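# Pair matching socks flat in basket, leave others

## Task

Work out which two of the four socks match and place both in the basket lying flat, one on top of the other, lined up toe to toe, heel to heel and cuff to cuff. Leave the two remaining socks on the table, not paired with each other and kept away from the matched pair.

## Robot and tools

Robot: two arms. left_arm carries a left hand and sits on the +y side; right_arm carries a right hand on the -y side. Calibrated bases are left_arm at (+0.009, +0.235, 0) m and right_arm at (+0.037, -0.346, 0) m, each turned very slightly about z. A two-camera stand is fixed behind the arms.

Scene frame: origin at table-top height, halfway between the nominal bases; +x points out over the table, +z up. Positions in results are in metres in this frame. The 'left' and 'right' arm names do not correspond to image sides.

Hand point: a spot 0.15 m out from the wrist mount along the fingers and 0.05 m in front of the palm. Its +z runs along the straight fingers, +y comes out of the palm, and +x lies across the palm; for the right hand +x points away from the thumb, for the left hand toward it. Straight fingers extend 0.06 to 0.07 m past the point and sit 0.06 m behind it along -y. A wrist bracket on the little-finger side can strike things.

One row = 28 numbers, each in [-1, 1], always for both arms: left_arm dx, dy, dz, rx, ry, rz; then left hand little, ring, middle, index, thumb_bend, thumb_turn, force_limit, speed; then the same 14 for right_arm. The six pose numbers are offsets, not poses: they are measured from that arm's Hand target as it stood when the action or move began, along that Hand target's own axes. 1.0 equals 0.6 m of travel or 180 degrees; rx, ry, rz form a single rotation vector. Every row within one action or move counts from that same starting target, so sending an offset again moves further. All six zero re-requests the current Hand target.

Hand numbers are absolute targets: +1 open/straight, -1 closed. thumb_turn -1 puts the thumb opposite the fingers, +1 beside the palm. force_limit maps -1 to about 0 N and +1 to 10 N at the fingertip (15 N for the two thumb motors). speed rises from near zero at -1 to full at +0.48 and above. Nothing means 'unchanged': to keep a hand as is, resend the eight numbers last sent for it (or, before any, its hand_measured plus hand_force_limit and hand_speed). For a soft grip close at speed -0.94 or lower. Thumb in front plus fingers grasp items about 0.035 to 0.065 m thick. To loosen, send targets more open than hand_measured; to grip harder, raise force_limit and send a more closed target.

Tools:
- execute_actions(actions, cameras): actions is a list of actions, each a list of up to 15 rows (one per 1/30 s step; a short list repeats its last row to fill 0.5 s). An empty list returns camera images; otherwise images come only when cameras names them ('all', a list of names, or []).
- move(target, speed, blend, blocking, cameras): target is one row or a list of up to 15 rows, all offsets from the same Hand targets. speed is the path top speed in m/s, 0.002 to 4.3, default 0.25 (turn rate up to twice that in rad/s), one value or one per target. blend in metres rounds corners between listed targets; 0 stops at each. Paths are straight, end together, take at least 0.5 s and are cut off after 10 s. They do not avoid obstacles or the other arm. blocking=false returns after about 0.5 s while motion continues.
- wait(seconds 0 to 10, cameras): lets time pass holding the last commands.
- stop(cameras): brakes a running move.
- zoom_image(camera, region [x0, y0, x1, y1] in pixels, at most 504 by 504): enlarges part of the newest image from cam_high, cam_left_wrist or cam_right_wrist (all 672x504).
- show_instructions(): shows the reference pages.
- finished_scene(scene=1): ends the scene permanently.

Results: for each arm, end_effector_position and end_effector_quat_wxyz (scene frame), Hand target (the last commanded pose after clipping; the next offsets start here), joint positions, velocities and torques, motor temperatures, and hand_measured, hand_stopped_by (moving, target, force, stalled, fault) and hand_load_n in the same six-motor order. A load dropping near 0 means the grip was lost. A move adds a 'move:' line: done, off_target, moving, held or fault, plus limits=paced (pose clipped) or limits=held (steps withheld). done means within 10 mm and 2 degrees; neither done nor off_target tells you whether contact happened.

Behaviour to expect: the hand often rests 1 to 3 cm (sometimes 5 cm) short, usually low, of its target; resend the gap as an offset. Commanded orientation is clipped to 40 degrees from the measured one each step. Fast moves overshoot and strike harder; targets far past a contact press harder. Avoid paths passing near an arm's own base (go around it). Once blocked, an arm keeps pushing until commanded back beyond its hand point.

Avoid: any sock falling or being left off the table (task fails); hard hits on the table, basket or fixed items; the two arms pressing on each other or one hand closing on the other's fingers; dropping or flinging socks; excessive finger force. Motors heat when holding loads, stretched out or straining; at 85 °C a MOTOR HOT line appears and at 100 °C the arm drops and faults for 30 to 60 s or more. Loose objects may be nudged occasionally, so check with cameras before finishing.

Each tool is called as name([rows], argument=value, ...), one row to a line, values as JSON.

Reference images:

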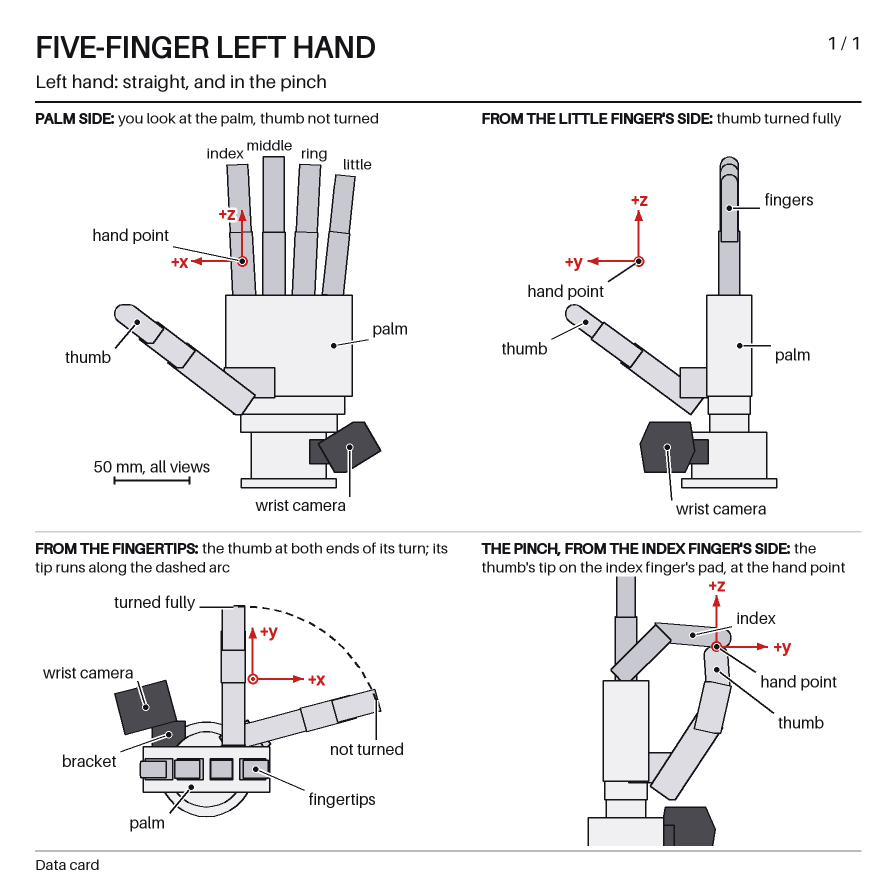

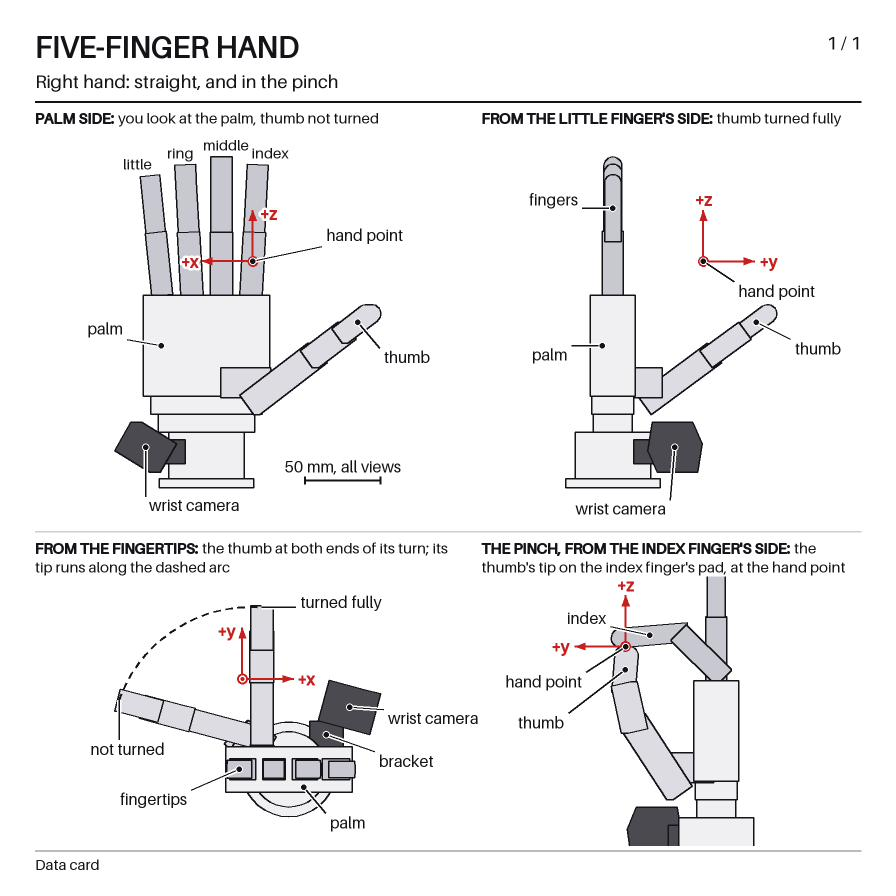

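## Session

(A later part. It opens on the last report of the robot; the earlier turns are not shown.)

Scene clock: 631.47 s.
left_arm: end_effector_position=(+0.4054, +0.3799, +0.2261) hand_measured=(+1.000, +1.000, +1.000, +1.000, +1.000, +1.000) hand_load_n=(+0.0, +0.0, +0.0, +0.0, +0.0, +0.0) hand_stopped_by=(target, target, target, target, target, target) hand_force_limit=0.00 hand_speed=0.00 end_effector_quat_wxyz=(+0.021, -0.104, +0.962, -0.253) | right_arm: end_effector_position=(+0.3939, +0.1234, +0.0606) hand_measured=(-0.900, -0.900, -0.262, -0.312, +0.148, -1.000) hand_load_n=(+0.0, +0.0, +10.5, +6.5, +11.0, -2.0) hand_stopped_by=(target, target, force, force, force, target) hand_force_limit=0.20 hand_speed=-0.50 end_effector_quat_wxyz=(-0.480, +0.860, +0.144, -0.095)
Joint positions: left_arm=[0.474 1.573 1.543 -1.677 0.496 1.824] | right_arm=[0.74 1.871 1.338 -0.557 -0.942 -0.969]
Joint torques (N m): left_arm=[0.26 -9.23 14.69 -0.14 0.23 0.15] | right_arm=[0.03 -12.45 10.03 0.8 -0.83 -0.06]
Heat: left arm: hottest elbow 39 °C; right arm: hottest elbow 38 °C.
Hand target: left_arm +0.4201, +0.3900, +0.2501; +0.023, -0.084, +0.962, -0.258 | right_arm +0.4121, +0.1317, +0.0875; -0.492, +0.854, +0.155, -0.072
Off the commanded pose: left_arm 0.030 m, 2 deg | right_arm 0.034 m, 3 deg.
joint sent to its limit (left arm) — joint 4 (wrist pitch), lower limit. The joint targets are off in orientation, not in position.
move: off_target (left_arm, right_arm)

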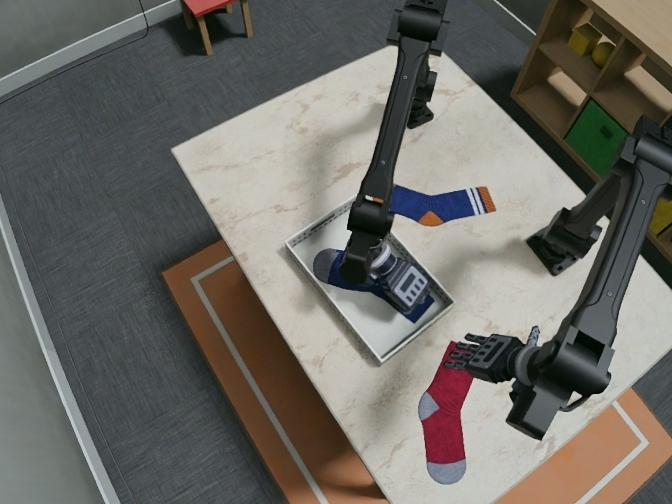

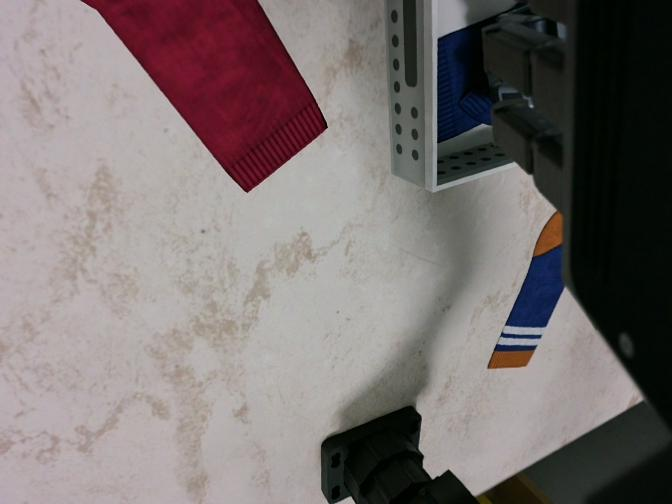

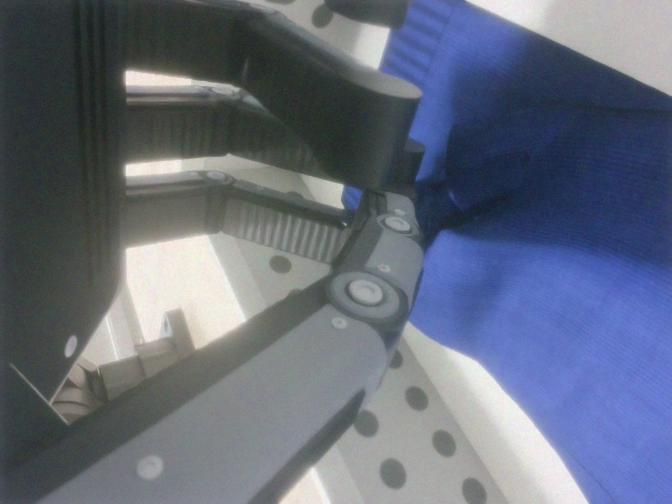

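move(target=[0,0,0,0,0,0,1,1,1,1,1,1,0,0, 0.0066,-0.0121,0.0476,0,0,0,-0.9,-0.9,-0.7,-0.7,-0.1,-1,0.2,-0.5], speed=0.04, cameras=["cam_high","cam_left_wrist","cam_right_wrist"])

zoom_image(camera="cam_left_wrist", region=[410, 0, 530, 150])

zoom_image(camera="cam_high", region=[300, 200, 460, 370])

Scene clock: 633.13 s.
left_arm: end_effector_position=(+0.4054, +0.3799, +0.2261) hand_measured=(+1.000, +1.000, +1.000, +1.000, +1.000, +1.000) hand_load_n=(+0.0, +0.0, +0.0, +0.0, +0.0, +0.0) hand_stopped_by=(target, target, target, target, target, target) hand_force_limit=0.00 hand_speed=0.00 end_effector_quat_wxyz=(+0.021, -0.104, +0.962, -0.253) | right_arm: end_effector_position=(+0.3919, +0.1413, +0.0637) hand_measured=(-0.900, -0.900, -0.262, -0.312, +0.148, -1.000) hand_load_n=(+0.0, +0.0, +10.5, +6.5, +11.0, -2.5) hand_stopped_by=(target, target, force, force, force, target) hand_force_limit=0.20 hand_speed=-0.50 end_effector_quat_wxyz=(-0.480, +0.861, +0.144, -0.092)
Joint positions: left_arm=[0.474 1.573 1.543 -1.677 0.496 1.824] | right_arm=[0.767 1.882 1.362 -0.533 -0.925 -0.928]
Joint torques (N m): left_arm=[-0.5 -9.11 14.84 0.02 0.21 0.14] | right_arm=[0.97 -10.4 10.21 2.04 -0.59 0.13]
Heat: left arm: hottest elbow 39 °C; right arm: hottest elbow 38 °C.
Hand target: left_arm +0.4201, +0.3900, +0.2501; +0.023, -0.084, +0.962, -0.258 | right_arm +0.4064, +0.1598, +0.0793; -0.492, +0.854, +0.155, -0.072
Off the commanded pose: left_arm 0.030 m, 2 deg | right_arm 0.028 m, 3 deg.
joint sent to its limit (left arm) — joint 4 (wrist pitch), lower limit. The joint targets are off in orientation, not in position.
move: off_target (left_arm, right_arm)

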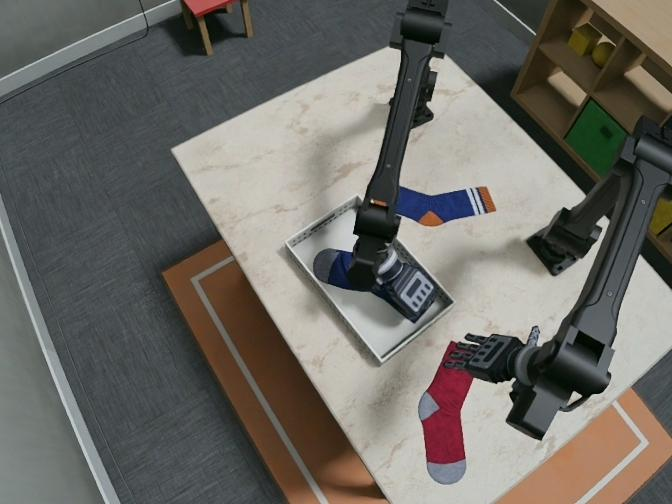

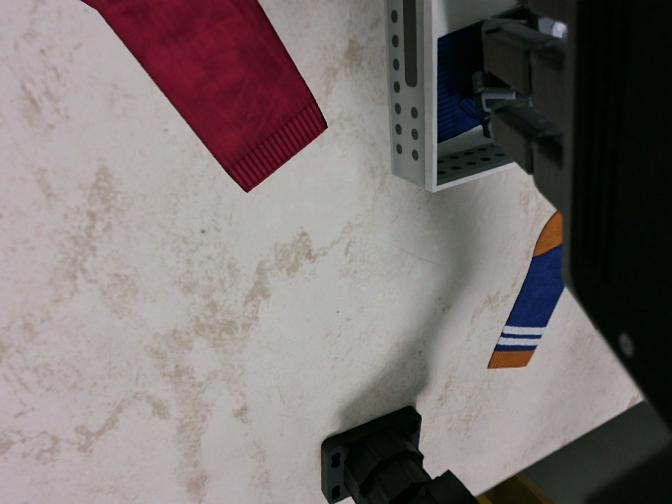

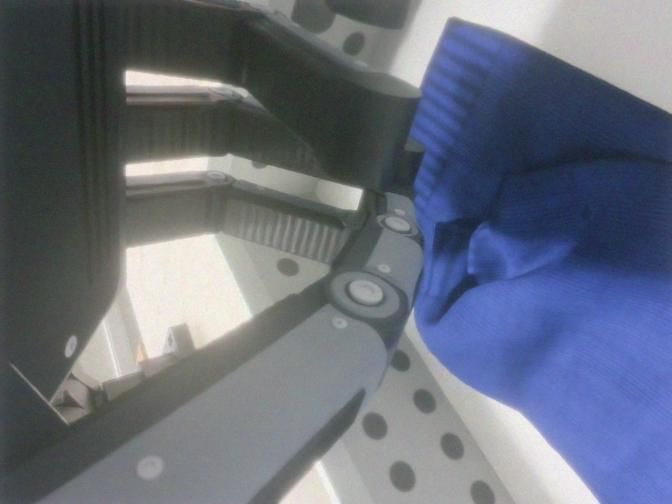

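Scaled by 3.360.

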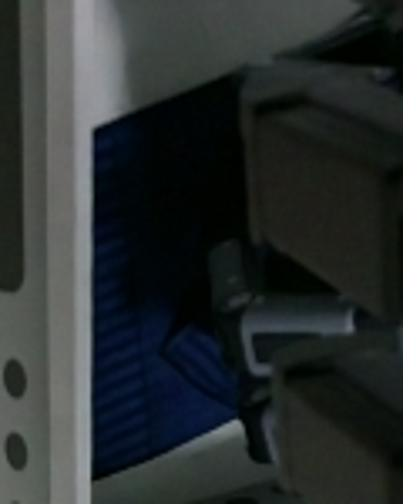

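Scaled by 2.965.

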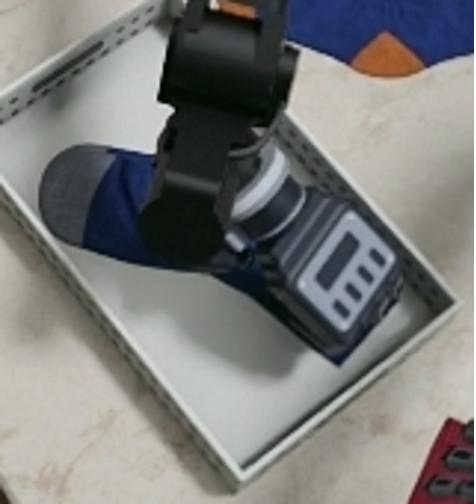

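zoom_image(camera="cam_right_wrist", region=[350, 100, 600, 350])

Scaled by 2.016.

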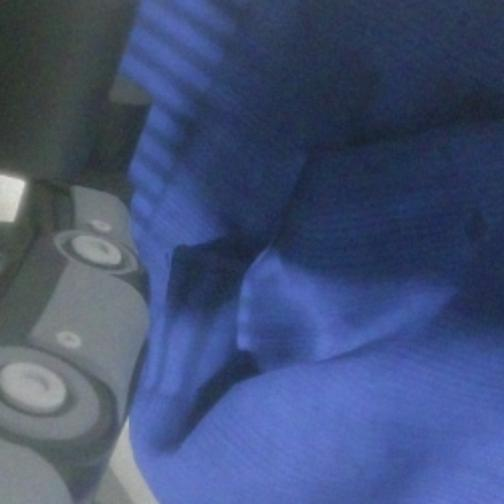

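zoom_image(camera="cam_high", region=[380, 250, 460, 330])

Scaled by 6.300.

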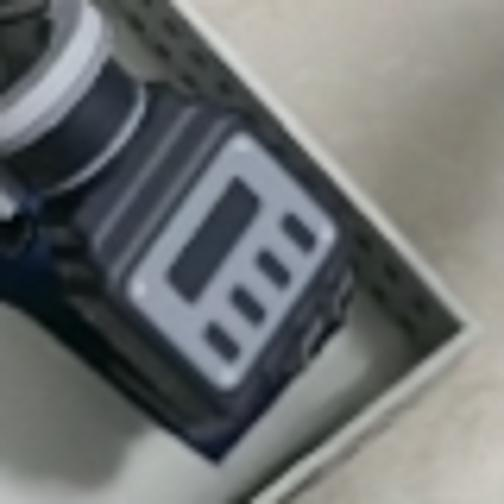

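move(target=[0,0,0,0,0,0,1,1,1,1,1,1,0,0, -0.0413,0.0253,-0.0125,0,0,0,-0.9,-0.9,0,0,0.3,-1,0.2,0.2], speed=0.05, cameras=["cam_right_wrist","cam_left_wrist"])

zoom_image(camera="cam_right_wrist", region=[350, 80, 600, 330])

zoom_image(camera="cam_left_wrist", region=[410, 0, 530, 150])

Scene clock: 638.10 s.
left_arm: end_effector_position=(+0.4054, +0.3799, +0.2261) hand_measured=(+1.000, +1.000, +1.000, +1.000, +1.000, +1.000) hand_load_n=(+0.0, +0.0, +0.0, +0.0, -0.5, +0.0) hand_stopped_by=(target, target, target, target, target, target) hand_force_limit=0.00 hand_speed=0.00 end_effector_quat_wxyz=(+0.021, -0.104, +0.962, -0.253) | right_arm: end_effector_position=(+0.3825, +0.1332, +0.0543) hand_measured=(-0.900, -0.900, +0.000, +0.000, +0.300, -1.000) hand_load_n=(+0.0, +0.0, +0.0, +0.0, +0.0, +0.0) hand_stopped_by=(target, target, target, target, target, target) hand_force_limit=0.20 hand_speed=0.20 end_effector_quat_wxyz=(-0.481, +0.860, +0.146, -0.089)
Joint positions: left_arm=[0.474 1.573 1.543 -1.677 0.496 1.824] | right_arm=[0.767 1.865 1.306 -0.487 -0.925 -0.928]
Joint torques (N m): left_arm=[-0.03 -10.29 14.57 -0.08 0.22 0.12] | right_arm=[1.2 -13.1 6.72 2.19 -0.77 -0.02]
Heat: left arm: hottest elbow 39 °C; right arm: hottest elbow 37 °C.
Hand target: left_arm +0.4201, +0.3900, +0.2501; +0.023, -0.084, +0.962, -0.258 | right_arm +0.3880, +0.1382, +0.0692; -0.492, +0.854, +0.155, -0.073
Off the commanded pose: left_arm 0.030 m, 2 deg | right_arm 0.017 m, 3 deg.
joint sent to its limit (left arm) — joint 4 (wrist pitch), lower limit. The joint targets are off in orientation, not in position.
move: off_target (left_arm, right_arm)
Images, in order (width x height): cam_left_wrist 672x504, cam_right_wrist 672x504.

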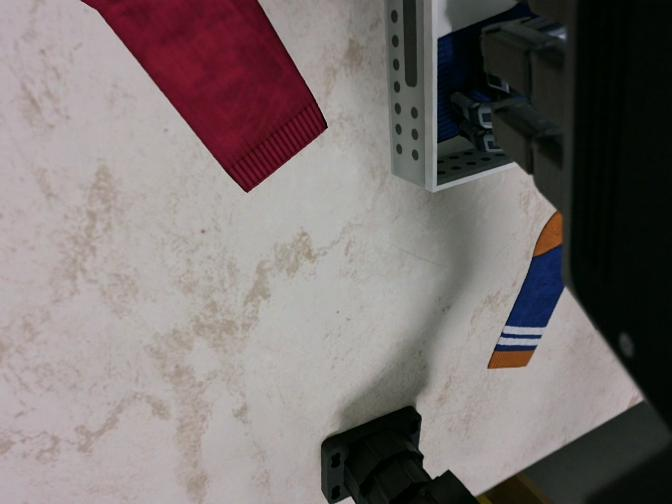

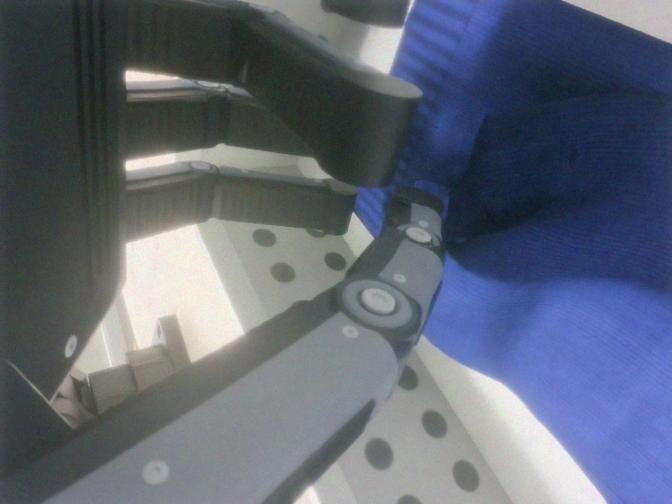

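Scaled by 2.016.

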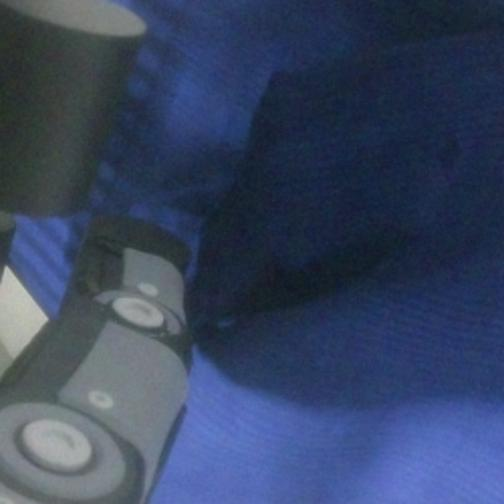

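Scaled by 3.360.

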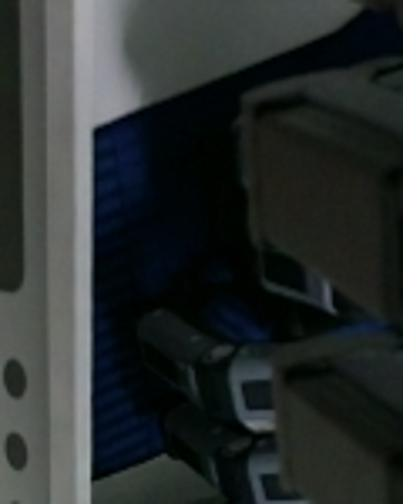

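move([
  [0,0,0,0,0,0,1,1,1,1,1,1,0,0, 0,-0.036,-0.0208,0,0,0,-0.9,-0.9,0,0,0.3,-1,0.2,0.2],
  [0,0,0,0,0,0,1,1,1,1,1,1,0,0, 0.0235,-0.0351,-0.002,0,0,0,-0.9,-0.9,0,0,0.3,-1,0.2,0.2],
], speed=0.05, cameras=["cam_right_wrist","cam_left_wrist"])

zoom_image(camera="cam_right_wrist", region=[350, 80, 600, 330])

zoom_image(camera="cam_left_wrist", region=[410, 0, 530, 150])

Scene clock: 640.10 s.
left_arm: end_effector_position=(+0.4054, +0.3799, +0.2261) hand_measured=(+1.000, +1.000, +1.000, +1.000, +1.000, +1.000) hand_load_n=(+0.0, +0.0, +0.0, +0.0, -0.5, +0.0) hand_stopped_by=(target, target, target, target, target, target) hand_force_limit=0.00 hand_speed=0.00 end_effector_quat_wxyz=(+0.021, -0.104, +0.962, -0.253) | right_arm: end_effector_position=(+0.3881, +0.1380, +0.0743) hand_measured=(-0.900, -0.900, +0.000, +0.000, +0.300, -1.000) hand_load_n=(+0.0, +0.0, +0.0, +0.0, +0.0, +0.0) hand_stopped_by=(target, target, target, target, target, target) hand_force_limit=0.20 hand_speed=0.20 end_effector_quat_wxyz=(-0.486, +0.857, +0.150, -0.080)
Joint positions: left_arm=[0.474 1.573 1.543 -1.677 0.496 1.824] | right_arm=[0.767 1.845 1.331 -0.509 -0.924 -0.927]
Joint torques (N m): left_arm=[-0.21 -9.47 14.78 -0.1 0.19 0.14] | right_arm=[1.2 -11.16 10.37 0.92 -0.59 0.1]
Heat: left arm: hottest elbow 39 °C; right arm: hottest elbow 37 °C.
Hand target: left_arm +0.4201, +0.3900, +0.2501; +0.023, -0.084, +0.962, -0.258 | right_arm +0.3977, +0.1519, +0.0885; -0.492, +0.854, +0.155, -0.072
Off the commanded pose: left_arm 0.030 m, 2 deg | right_arm 0.022 m, 1 deg.
joint sent to its limit (left arm) — joint 4 (wrist pitch), lower limit. The joint targets are off in orientation, not in position.
move: off_target (left_arm, right_arm)
Images, in order (width x height): cam_left_wrist 672x504, cam_right_wrist 672x504.

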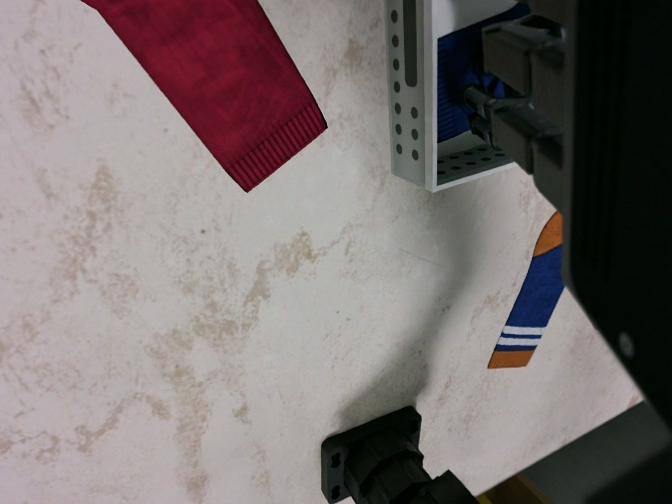

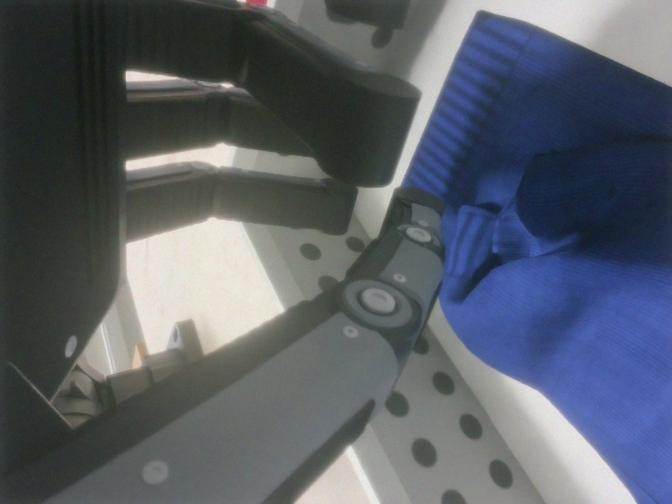

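Scaled by 2.016.

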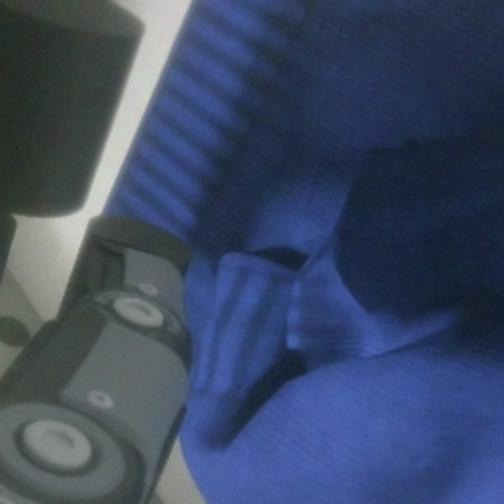

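Scaled by 3.360.

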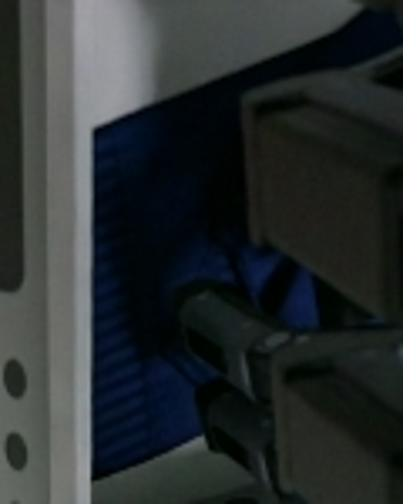

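move([
  [0,0,0,0,0,0,1,1,1,1,1,1,0,0, 0,-0.058,-0.033,0,0,0,-0.9,-0.9,0,0,0.3,-1,0.2,0.2],
  [0,0,0,0,0,0,1,1,1,1,1,1,0,0, 0.0572,0.031,-0.075,-0.1667,0.0629,0.0629,-0.9,-0.9,-0.9,-0.9,0.3,-1,0.2,0.4],
], speed=0.15, cameras=["cam_right_wrist","cam_high"])

Scene clock: 644.57 s.
left_arm: end_effector_position=(+0.4054, +0.3799, +0.2261) hand_measured=(+1.000, +1.000, +1.000, +1.000, +1.000, +1.000) hand_load_n=(+0.0, +0.0, +0.0, +0.0, +0.0, +0.0) hand_stopped_by=(target, target, target, target, target, target) hand_force_limit=0.00 hand_speed=0.00 end_effector_quat_wxyz=(+0.021, -0.104, +0.962, -0.253) | right_arm: end_effector_position=(+0.4381, +0.1019, +0.0793) hand_measured=(-0.900, -0.900, -0.322, -0.478, +0.304, -1.000) hand_load_n=(+0.0, +0.0, +6.5, +4.5, +14.0, -0.5) hand_stopped_by=(target, target, force, force, target, target) hand_force_limit=0.20 hand_speed=0.40 end_effector_quat_wxyz=(-0.249, +0.968, +0.034, -0.004)
Joint positions: left_arm=[0.474 1.573 1.543 -1.677 0.496 1.824] | right_arm=[0.813 1.899 1.584 -0.913 -0.375 -0.817]
Joint torques (N m): left_arm=[-0.15 -9.99 14.78 -0.05 0.25 0.15] | right_arm=[1.55 -11.28 11.14 0.42 -0.25 0.07]
Heat: left arm: hottest elbow 39 °C; right arm: hottest elbow 38 °C.
Hand target: left_arm +0.4201, +0.3900, +0.2501; +0.023, -0.084, +0.962, -0.258 | right_arm +0.4460, +0.1178, +0.0962; -0.258, +0.965, +0.036, +0.006
Off the commanded pose: left_arm 0.030 m, 2 deg | right_arm 0.025 m, 2 deg.
joint sent to its limit (left arm) — joint 4 (wrist pitch), lower limit. The joint targets are off in orientation, not in position.
move: off_target (left_arm, right_arm); target 2's new numbers were sent with right_arm's hand 0.024 m and 2 deg from that target
Images, in order (width x height): cam_high 672x504, cam_right_wrist 672x504.

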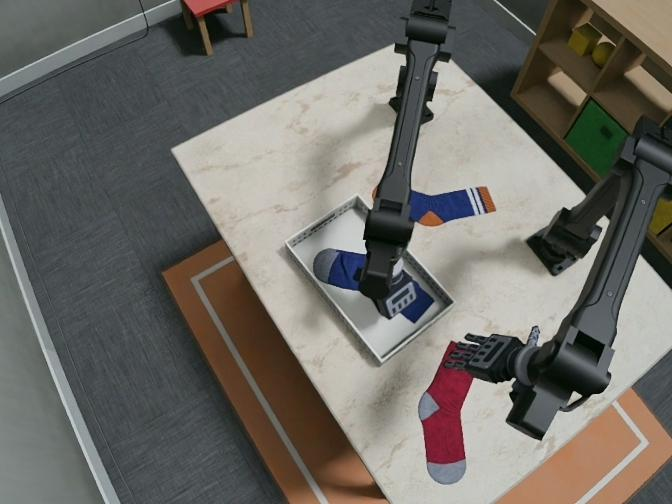

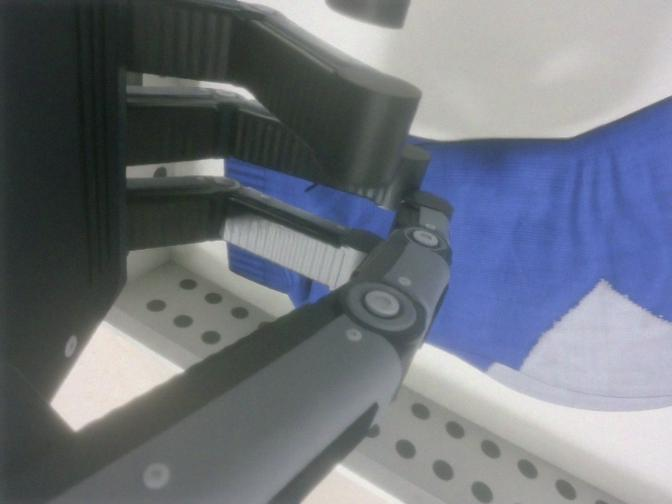

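move(target=[0,0,0,0,0,0,1,1,1,1,1,1,0,0, 0.0064,-0.0958,0.0168,0,0,0,-0.9,-0.9,0,0,0.3,-1,0.2,0.4], speed=0.15, cameras=["cam_right_wrist"])

zoom_image(camera="cam_right_wrist", region=[420, 100, 672, 352])

Scene clock: 645.73 s.
left_arm: end_effector_position=(+0.4054, +0.3799, +0.2261) hand_measured=(+1.000, +1.000, +1.000, +1.000, +1.000, +1.000) hand_load_n=(+0.0, +0.0, +0.0, +0.0, +0.0, +0.0) hand_stopped_by=(target, target, target, target, target, target) hand_force_limit=0.00 hand_speed=0.00 end_effector_quat_wxyz=(+0.021, -0.104, +0.962, -0.253) | right_arm: end_effector_position=(+0.4351, +0.1624, +0.1000) hand_measured=(-0.900, -0.900, +0.000, +0.000, +0.300, -1.000) hand_load_n=(+0.0, +0.0, +0.0, +0.0, +0.0, +0.0) hand_stopped_by=(target, target, target, target, target, target) hand_force_limit=0.20 hand_speed=0.40 end_effector_quat_wxyz=(-0.249, +0.968, +0.040, -0.004)
Joint positions: left_arm=[0.474 1.573 1.543 -1.677 0.496 1.824] | right_arm=[0.885 1.988 1.776 -0.992 -0.352 -0.757]
Joint torques (N m): left_arm=[-0.03 -9.52 14.54 0.03 0.22 0.12] | right_arm=[0.62 -12.51 11.34 0.49 -0.21 -0.01]
Heat: left arm: hottest elbow 39 °C; right arm: hottest elbow 38 °C.
Hand target: left_arm +0.4201, +0.3900, +0.2501; +0.023, -0.084, +0.962, -0.258 | right_arm +0.4456, +0.1728, +0.1162; -0.258, +0.965, +0.036, +0.006
Off the commanded pose: left_arm 0.030 m, 2 deg | right_arm 0.022 m, 2 deg.
joint sent to its limit (left arm) — joint 4 (wrist pitch), lower limit. The joint targets are off in orientation, not in position.
move: off_target (left_arm, right_arm)
Images, in order (width x height): cam_right_wrist 672x504.

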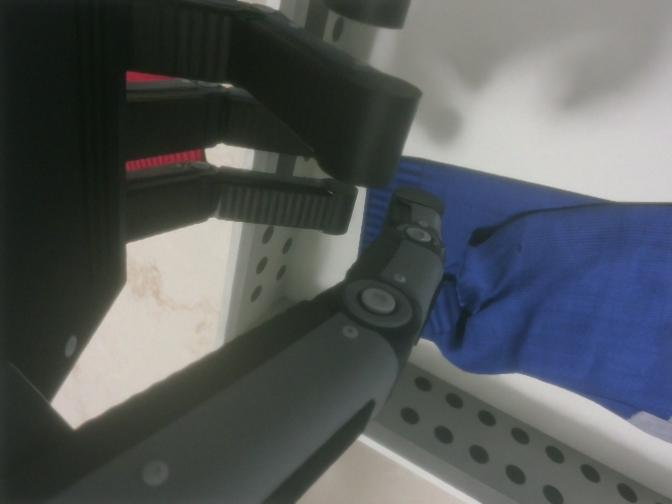

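Scaled by 2.000.

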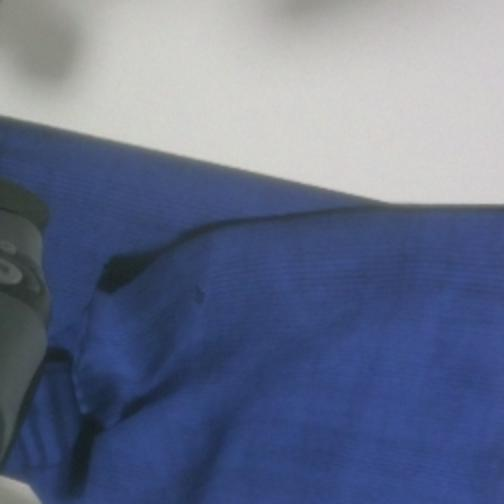

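move(target=[0,0,0,0,0,0,1,1,1,1,1,1,0,0, 0.0041,-0.0504,0.0291,0,0,0,-0.9,-0.9,0,0,0.3,-1,0.2,0.4], speed=0.15, cameras=["cam_right_wrist"])

zoom_image(camera="cam_right_wrist", region=[420, 150, 620, 350])

Scene clock: 646.80 s.
left_arm: end_effector_position=(+0.4054, +0.3799, +0.2261) hand_measured=(+1.000, +1.000, +1.000, +1.000, +1.000, +1.000) hand_load_n=(+0.0, +0.0, +0.0, +0.0, +0.0, +0.0) hand_stopped_by=(target, target, target, target, target, target) hand_force_limit=0.00 hand_speed=0.00 end_effector_quat_wxyz=(+0.021, -0.104, +0.962, -0.253) | right_arm: end_effector_position=(+0.4392, +0.1937, +0.0982) hand_measured=(-0.900, -0.900, +0.000, +0.000, +0.300, -1.000) hand_load_n=(+0.0, +0.0, +0.0, +0.0, +0.0, +0.0) hand_stopped_by=(target, target, target, target, target, target) hand_force_limit=0.20 hand_speed=0.40 end_effector_quat_wxyz=(-0.246, +0.968, +0.036, -0.004)
Joint positions: left_arm=[0.474 1.573 1.543 -1.677 0.496 1.824] | right_arm=[0.913 2.063 1.891 -1.025 -0.337 -0.722]
Joint torques (N m): left_arm=[0.26 -9.47 14.76 0.02 0.22 0.14] | right_arm=[1.08 -13.74 11.69 0.51 -0.25 0.11]
Heat: left arm: hottest elbow 39 °C; right arm: hottest elbow 38 °C.
Hand target: left_arm +0.4201, +0.3900, +0.2501; +0.023, -0.084, +0.962, -0.258 | right_arm +0.4457, +0.2078, +0.1161; -0.258, +0.965, +0.036, +0.006
Off the commanded pose: left_arm 0.030 m, 2 deg | right_arm 0.024 m, 2 deg.
joint sent to its limit (left arm) — joint 4 (wrist pitch), lower limit. The joint targets are off in orientation, not in position.
move: off_target (left_arm, right_arm)
Images, in order (width x height): cam_right_wrist 672x504.

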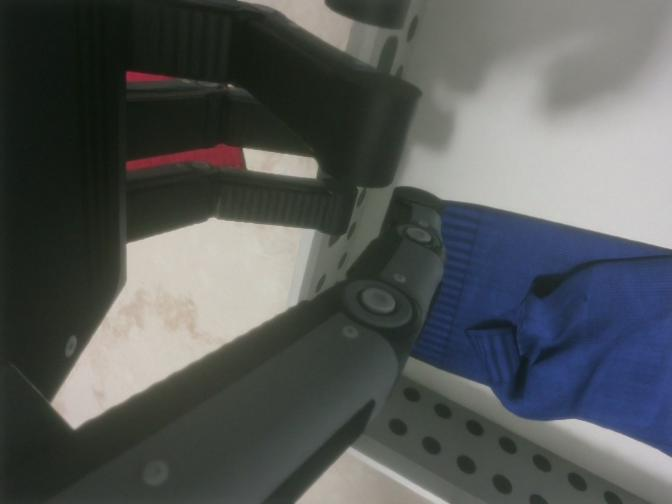

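Scaled by 2.520.

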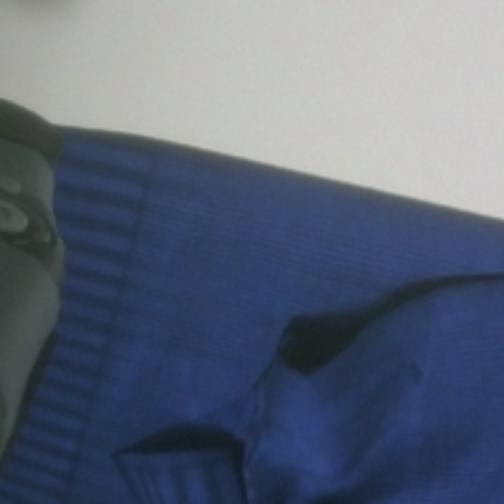

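zoom_image(camera="cam_right_wrist", region=[440, 250, 580, 420])

Scaled by 2.965.

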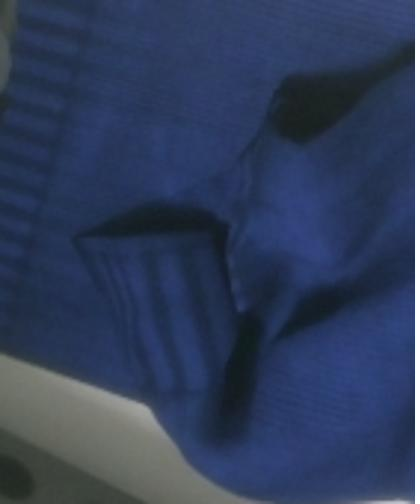

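move(target=[0,0,0,0,0,0,1,1,1,1,1,1,0,0, -0.0779,0.1155,-0.0357,0.1667,-0.0629,-0.0629,-0.9,-0.9,0.3,0.3,0,-1,0.2,0.2], speed=0.12, cameras=["cam_right_wrist","cam_left_wrist"])

zoom_image(camera="cam_right_wrist", region=[350, 80, 600, 330])

Scene clock: 658.30 s.
left_arm: end_effector_position=(+0.4054, +0.3799, +0.2261) hand_measured=(+1.000, +1.000, +1.000, +1.000, +1.000, +1.000) hand_load_n=(+0.0, +0.0, +0.0, +0.0, +0.0, +0.0) hand_stopped_by=(target, target, target, target, target, target) hand_force_limit=0.00 hand_speed=0.00 end_effector_quat_wxyz=(+0.021, -0.104, +0.962, -0.253) | right_arm: end_effector_position=(+0.3955, +0.1325, +0.0837) hand_measured=(-0.900, -0.900, +0.300, +0.300, +0.000, -1.000) hand_load_n=(+0.0, +0.0, +0.0, +0.0, +0.0, +0.0) hand_stopped_by=(target, target, target, target, target, target) hand_force_limit=0.20 hand_speed=0.20 end_effector_quat_wxyz=(-0.479, +0.861, +0.143, -0.093)
Joint positions: left_arm=[0.474 1.573 1.543 -1.677 0.496 1.824] | right_arm=[0.751 1.855 1.381 -0.6 -0.934 -0.948]
Joint torques (N m): left_arm=[-0.67 -9.52 14.72 -0.08 0.22 0.18] | right_arm=[0.62 -12.81 6.99 2.09 -0.9 -0.18]
Heat: left arm: hottest elbow 39 °C; right arm: hottest elbow 38 °C.
Hand target: left_arm +0.4201, +0.3900, +0.2501; +0.023, -0.084, +0.962, -0.258 | right_arm +0.4042, +0.1342, +0.0989; -0.492, +0.854, +0.155, -0.072
Off the commanded pose: left_arm 0.030 m, 2 deg | right_arm 0.017 m, 3 deg.
joint sent to its limit (left arm) — joint 4 (wrist pitch), lower limit. The joint targets are off in orientation, not in position.
move: off_target (left_arm, right_arm)
Images, in order (width x height): cam_left_wrist 672x504, cam_right_wrist 672x504.

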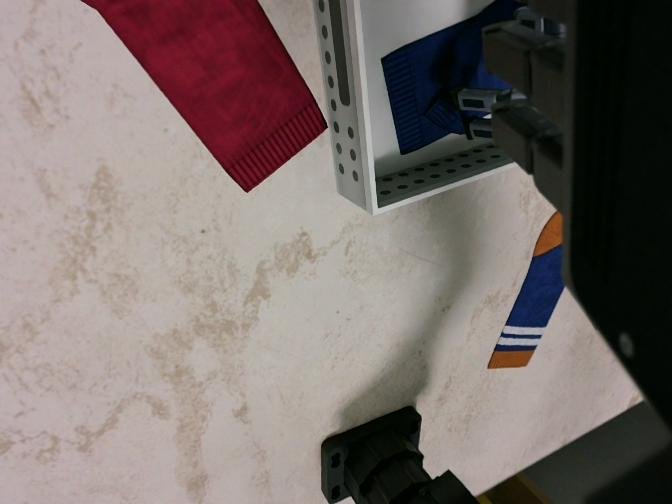

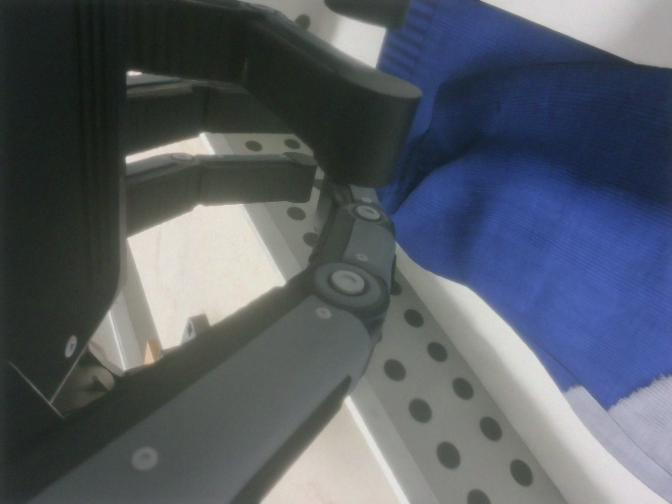

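Scaled by 2.016.

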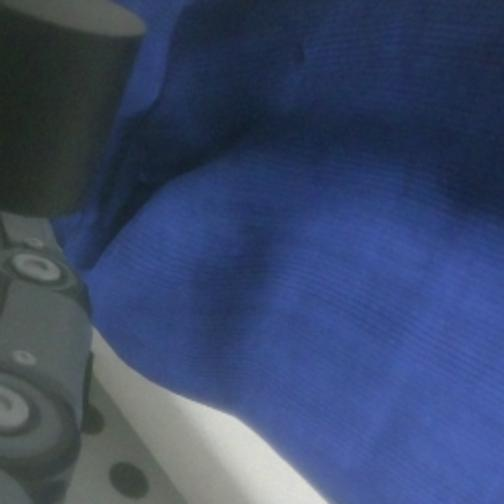

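execute_actions(actions=[], cameras=["all"])

Scene clock: 659.60 s.
left_arm: end_effector_position=(+0.4054, +0.3799, +0.2261) hand_measured=(+1.000, +1.000, +1.000, +1.000, +1.000, +1.000) hand_load_n=(+0.0, +0.0, +0.0, -0.5, +0.0, +0.0) hand_stopped_by=(target, target, target, target, target, target) hand_force_limit=0.00 hand_speed=0.00 end_effector_quat_wxyz=(+0.021, -0.104, +0.962, -0.253) | right_arm: end_effector_position=(+0.3956, +0.1325, +0.0837) hand_measured=(-0.900, -0.900, +0.300, +0.300, +0.000, -1.000) hand_load_n=(+0.0, +0.0, +0.0, +0.0, +0.0, +0.0) hand_stopped_by=(target, target, target, target, target, target) hand_force_limit=0.20 hand_speed=0.20 end_effector_quat_wxyz=(-0.480, +0.861, +0.143, -0.093)
Joint positions: left_arm=[0.474 1.573 1.543 -1.677 0.496 1.824] | right_arm=[0.751 1.855 1.381 -0.6 -0.934 -0.949]
Joint velocities: within noise
Joint torques (N m): left_arm=[-0.26 -9.93 14.58 -0.05 0.23 0.14] | right_arm=[0.03 -12.75 7.01 2.21 -0.94 -0.11]
Motor temperatures (°C): left_arm=[24 27 39 27 27 24] | right_arm=[23 27 38 24 25 25]
Heat: left arm: hottest elbow 39 °C; right arm: hottest elbow 38 °C.
Hand target: left_arm +0.4201, +0.3900, +0.2501; +0.023, -0.084, +0.962, -0.258 | right_arm +0.4042, +0.1342, +0.0989; -0.492, +0.854, +0.155, -0.072
Off the commanded pose: left_arm 0.030 m, 2 deg | right_arm 0.017 m, 3 deg.

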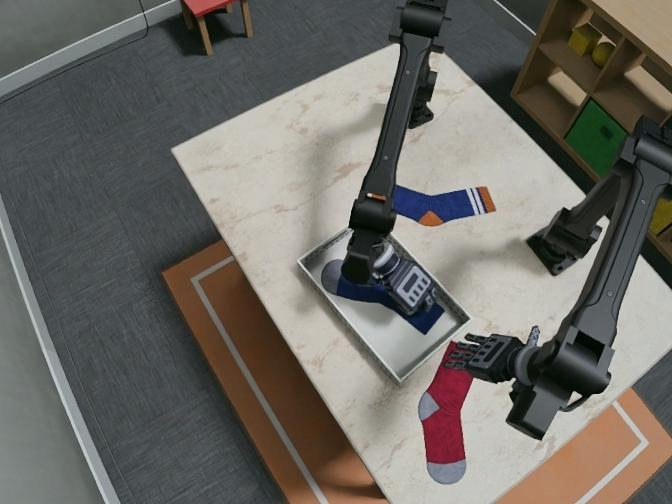

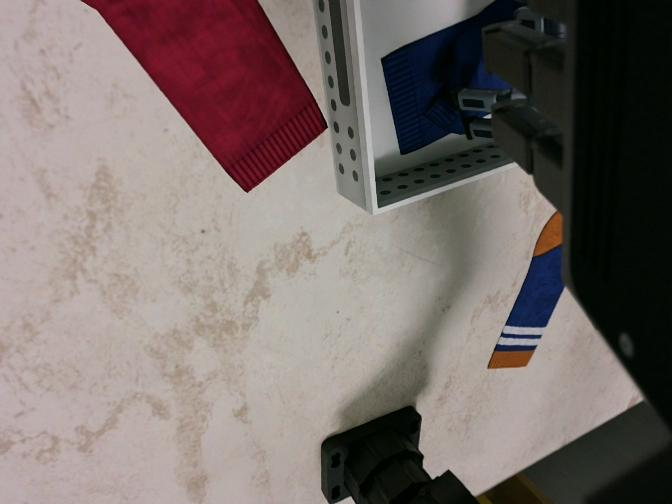

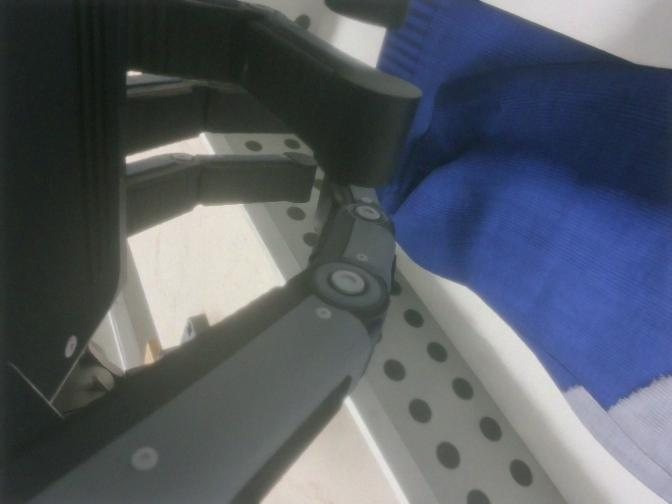

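zoom_image(camera="cam_high", region=[280, 200, 540, 400])

zoom_image(camera="cam_left_wrist", region=[220, 20, 600, 300])

Scaled by 1.938.

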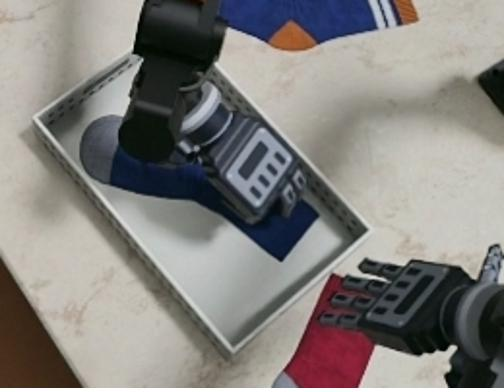

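Scaled by 1.326.

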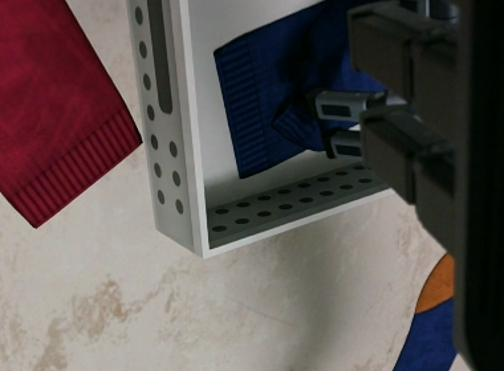

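move(target=[-0.0015,0.117,0.18,0,0,0,1,1,1,1,1,1,0,0,0,-0.1443,-0.0833,0,0,0,-0.9,-0.9,0.3,0.3,0,-1,0.2,0.2], speed=0.12, cameras=["cam_left_wrist","cam_high"])

Scene clock: 663.67 s.
left_arm: end_effector_position=(+0.4196, +0.3925, +0.1219) hand_measured=(+1.000, +1.000, +1.000, +1.000, +1.000, +1.000) hand_load_n=(+0.0, +0.0, +0.5, -0.5, +0.0, +0.0) hand_stopped_by=(target, target, target, target, target, target) hand_force_limit=0.00 hand_speed=0.00 end_effector_quat_wxyz=(+0.016, -0.088, +0.962, -0.258) | right_arm: end_effector_position=(+0.3890, +0.1270, +0.1699) hand_measured=(-0.900, -0.900, +0.300, +0.300, +0.000, -1.000) hand_load_n=(+0.0, +0.0, +0.0, +0.0, +0.0, +0.0) hand_stopped_by=(target, target, target, target, target, target) hand_force_limit=0.20 hand_speed=0.20 end_effector_quat_wxyz=(-0.479, +0.861, +0.143, -0.093)
Joint positions: left_arm=[0.486 1.673 1.388 -1.451 0.498 1.877] | right_arm=[0.751 1.752 1.477 -0.799 -0.934 -0.949]
Joint torques (N m): left_arm=[-0.03 -10.23 8.35 0.58 0.39 0.12] | right_arm=[0.38 -11.4 11.14 0.59 -0.86 -0.05]
Heat: left arm: hottest elbow 39 °C; right arm: hottest elbow 38 °C.
Hand target: left_arm +0.4198, +0.3968, +0.1216; +0.023, -0.084, +0.962, -0.258 | right_arm +0.4012, +0.1339, +0.1988; -0.492, +0.854, +0.155, -0.072
Off the commanded pose: left_arm 0.004 m, 1 deg | right_arm 0.032 m, 3 deg.
move: off_target (right_arm)
Images, in order (width x height): cam_high 672x504, cam_left_wrist 672x504.

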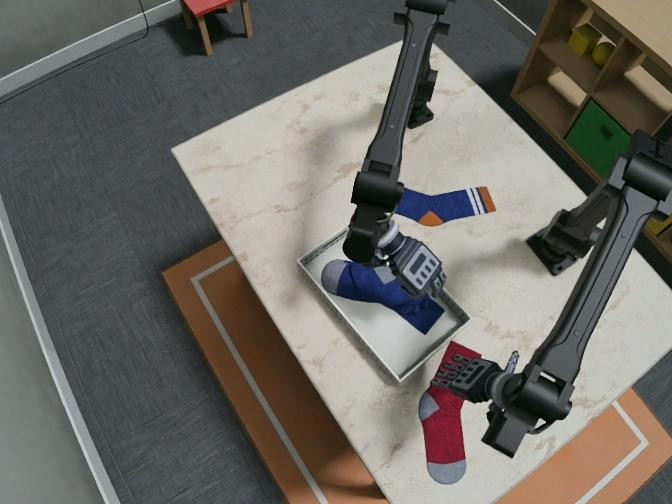

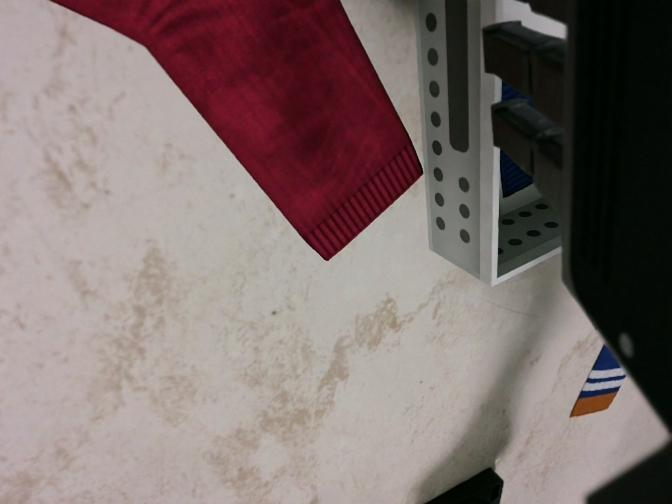

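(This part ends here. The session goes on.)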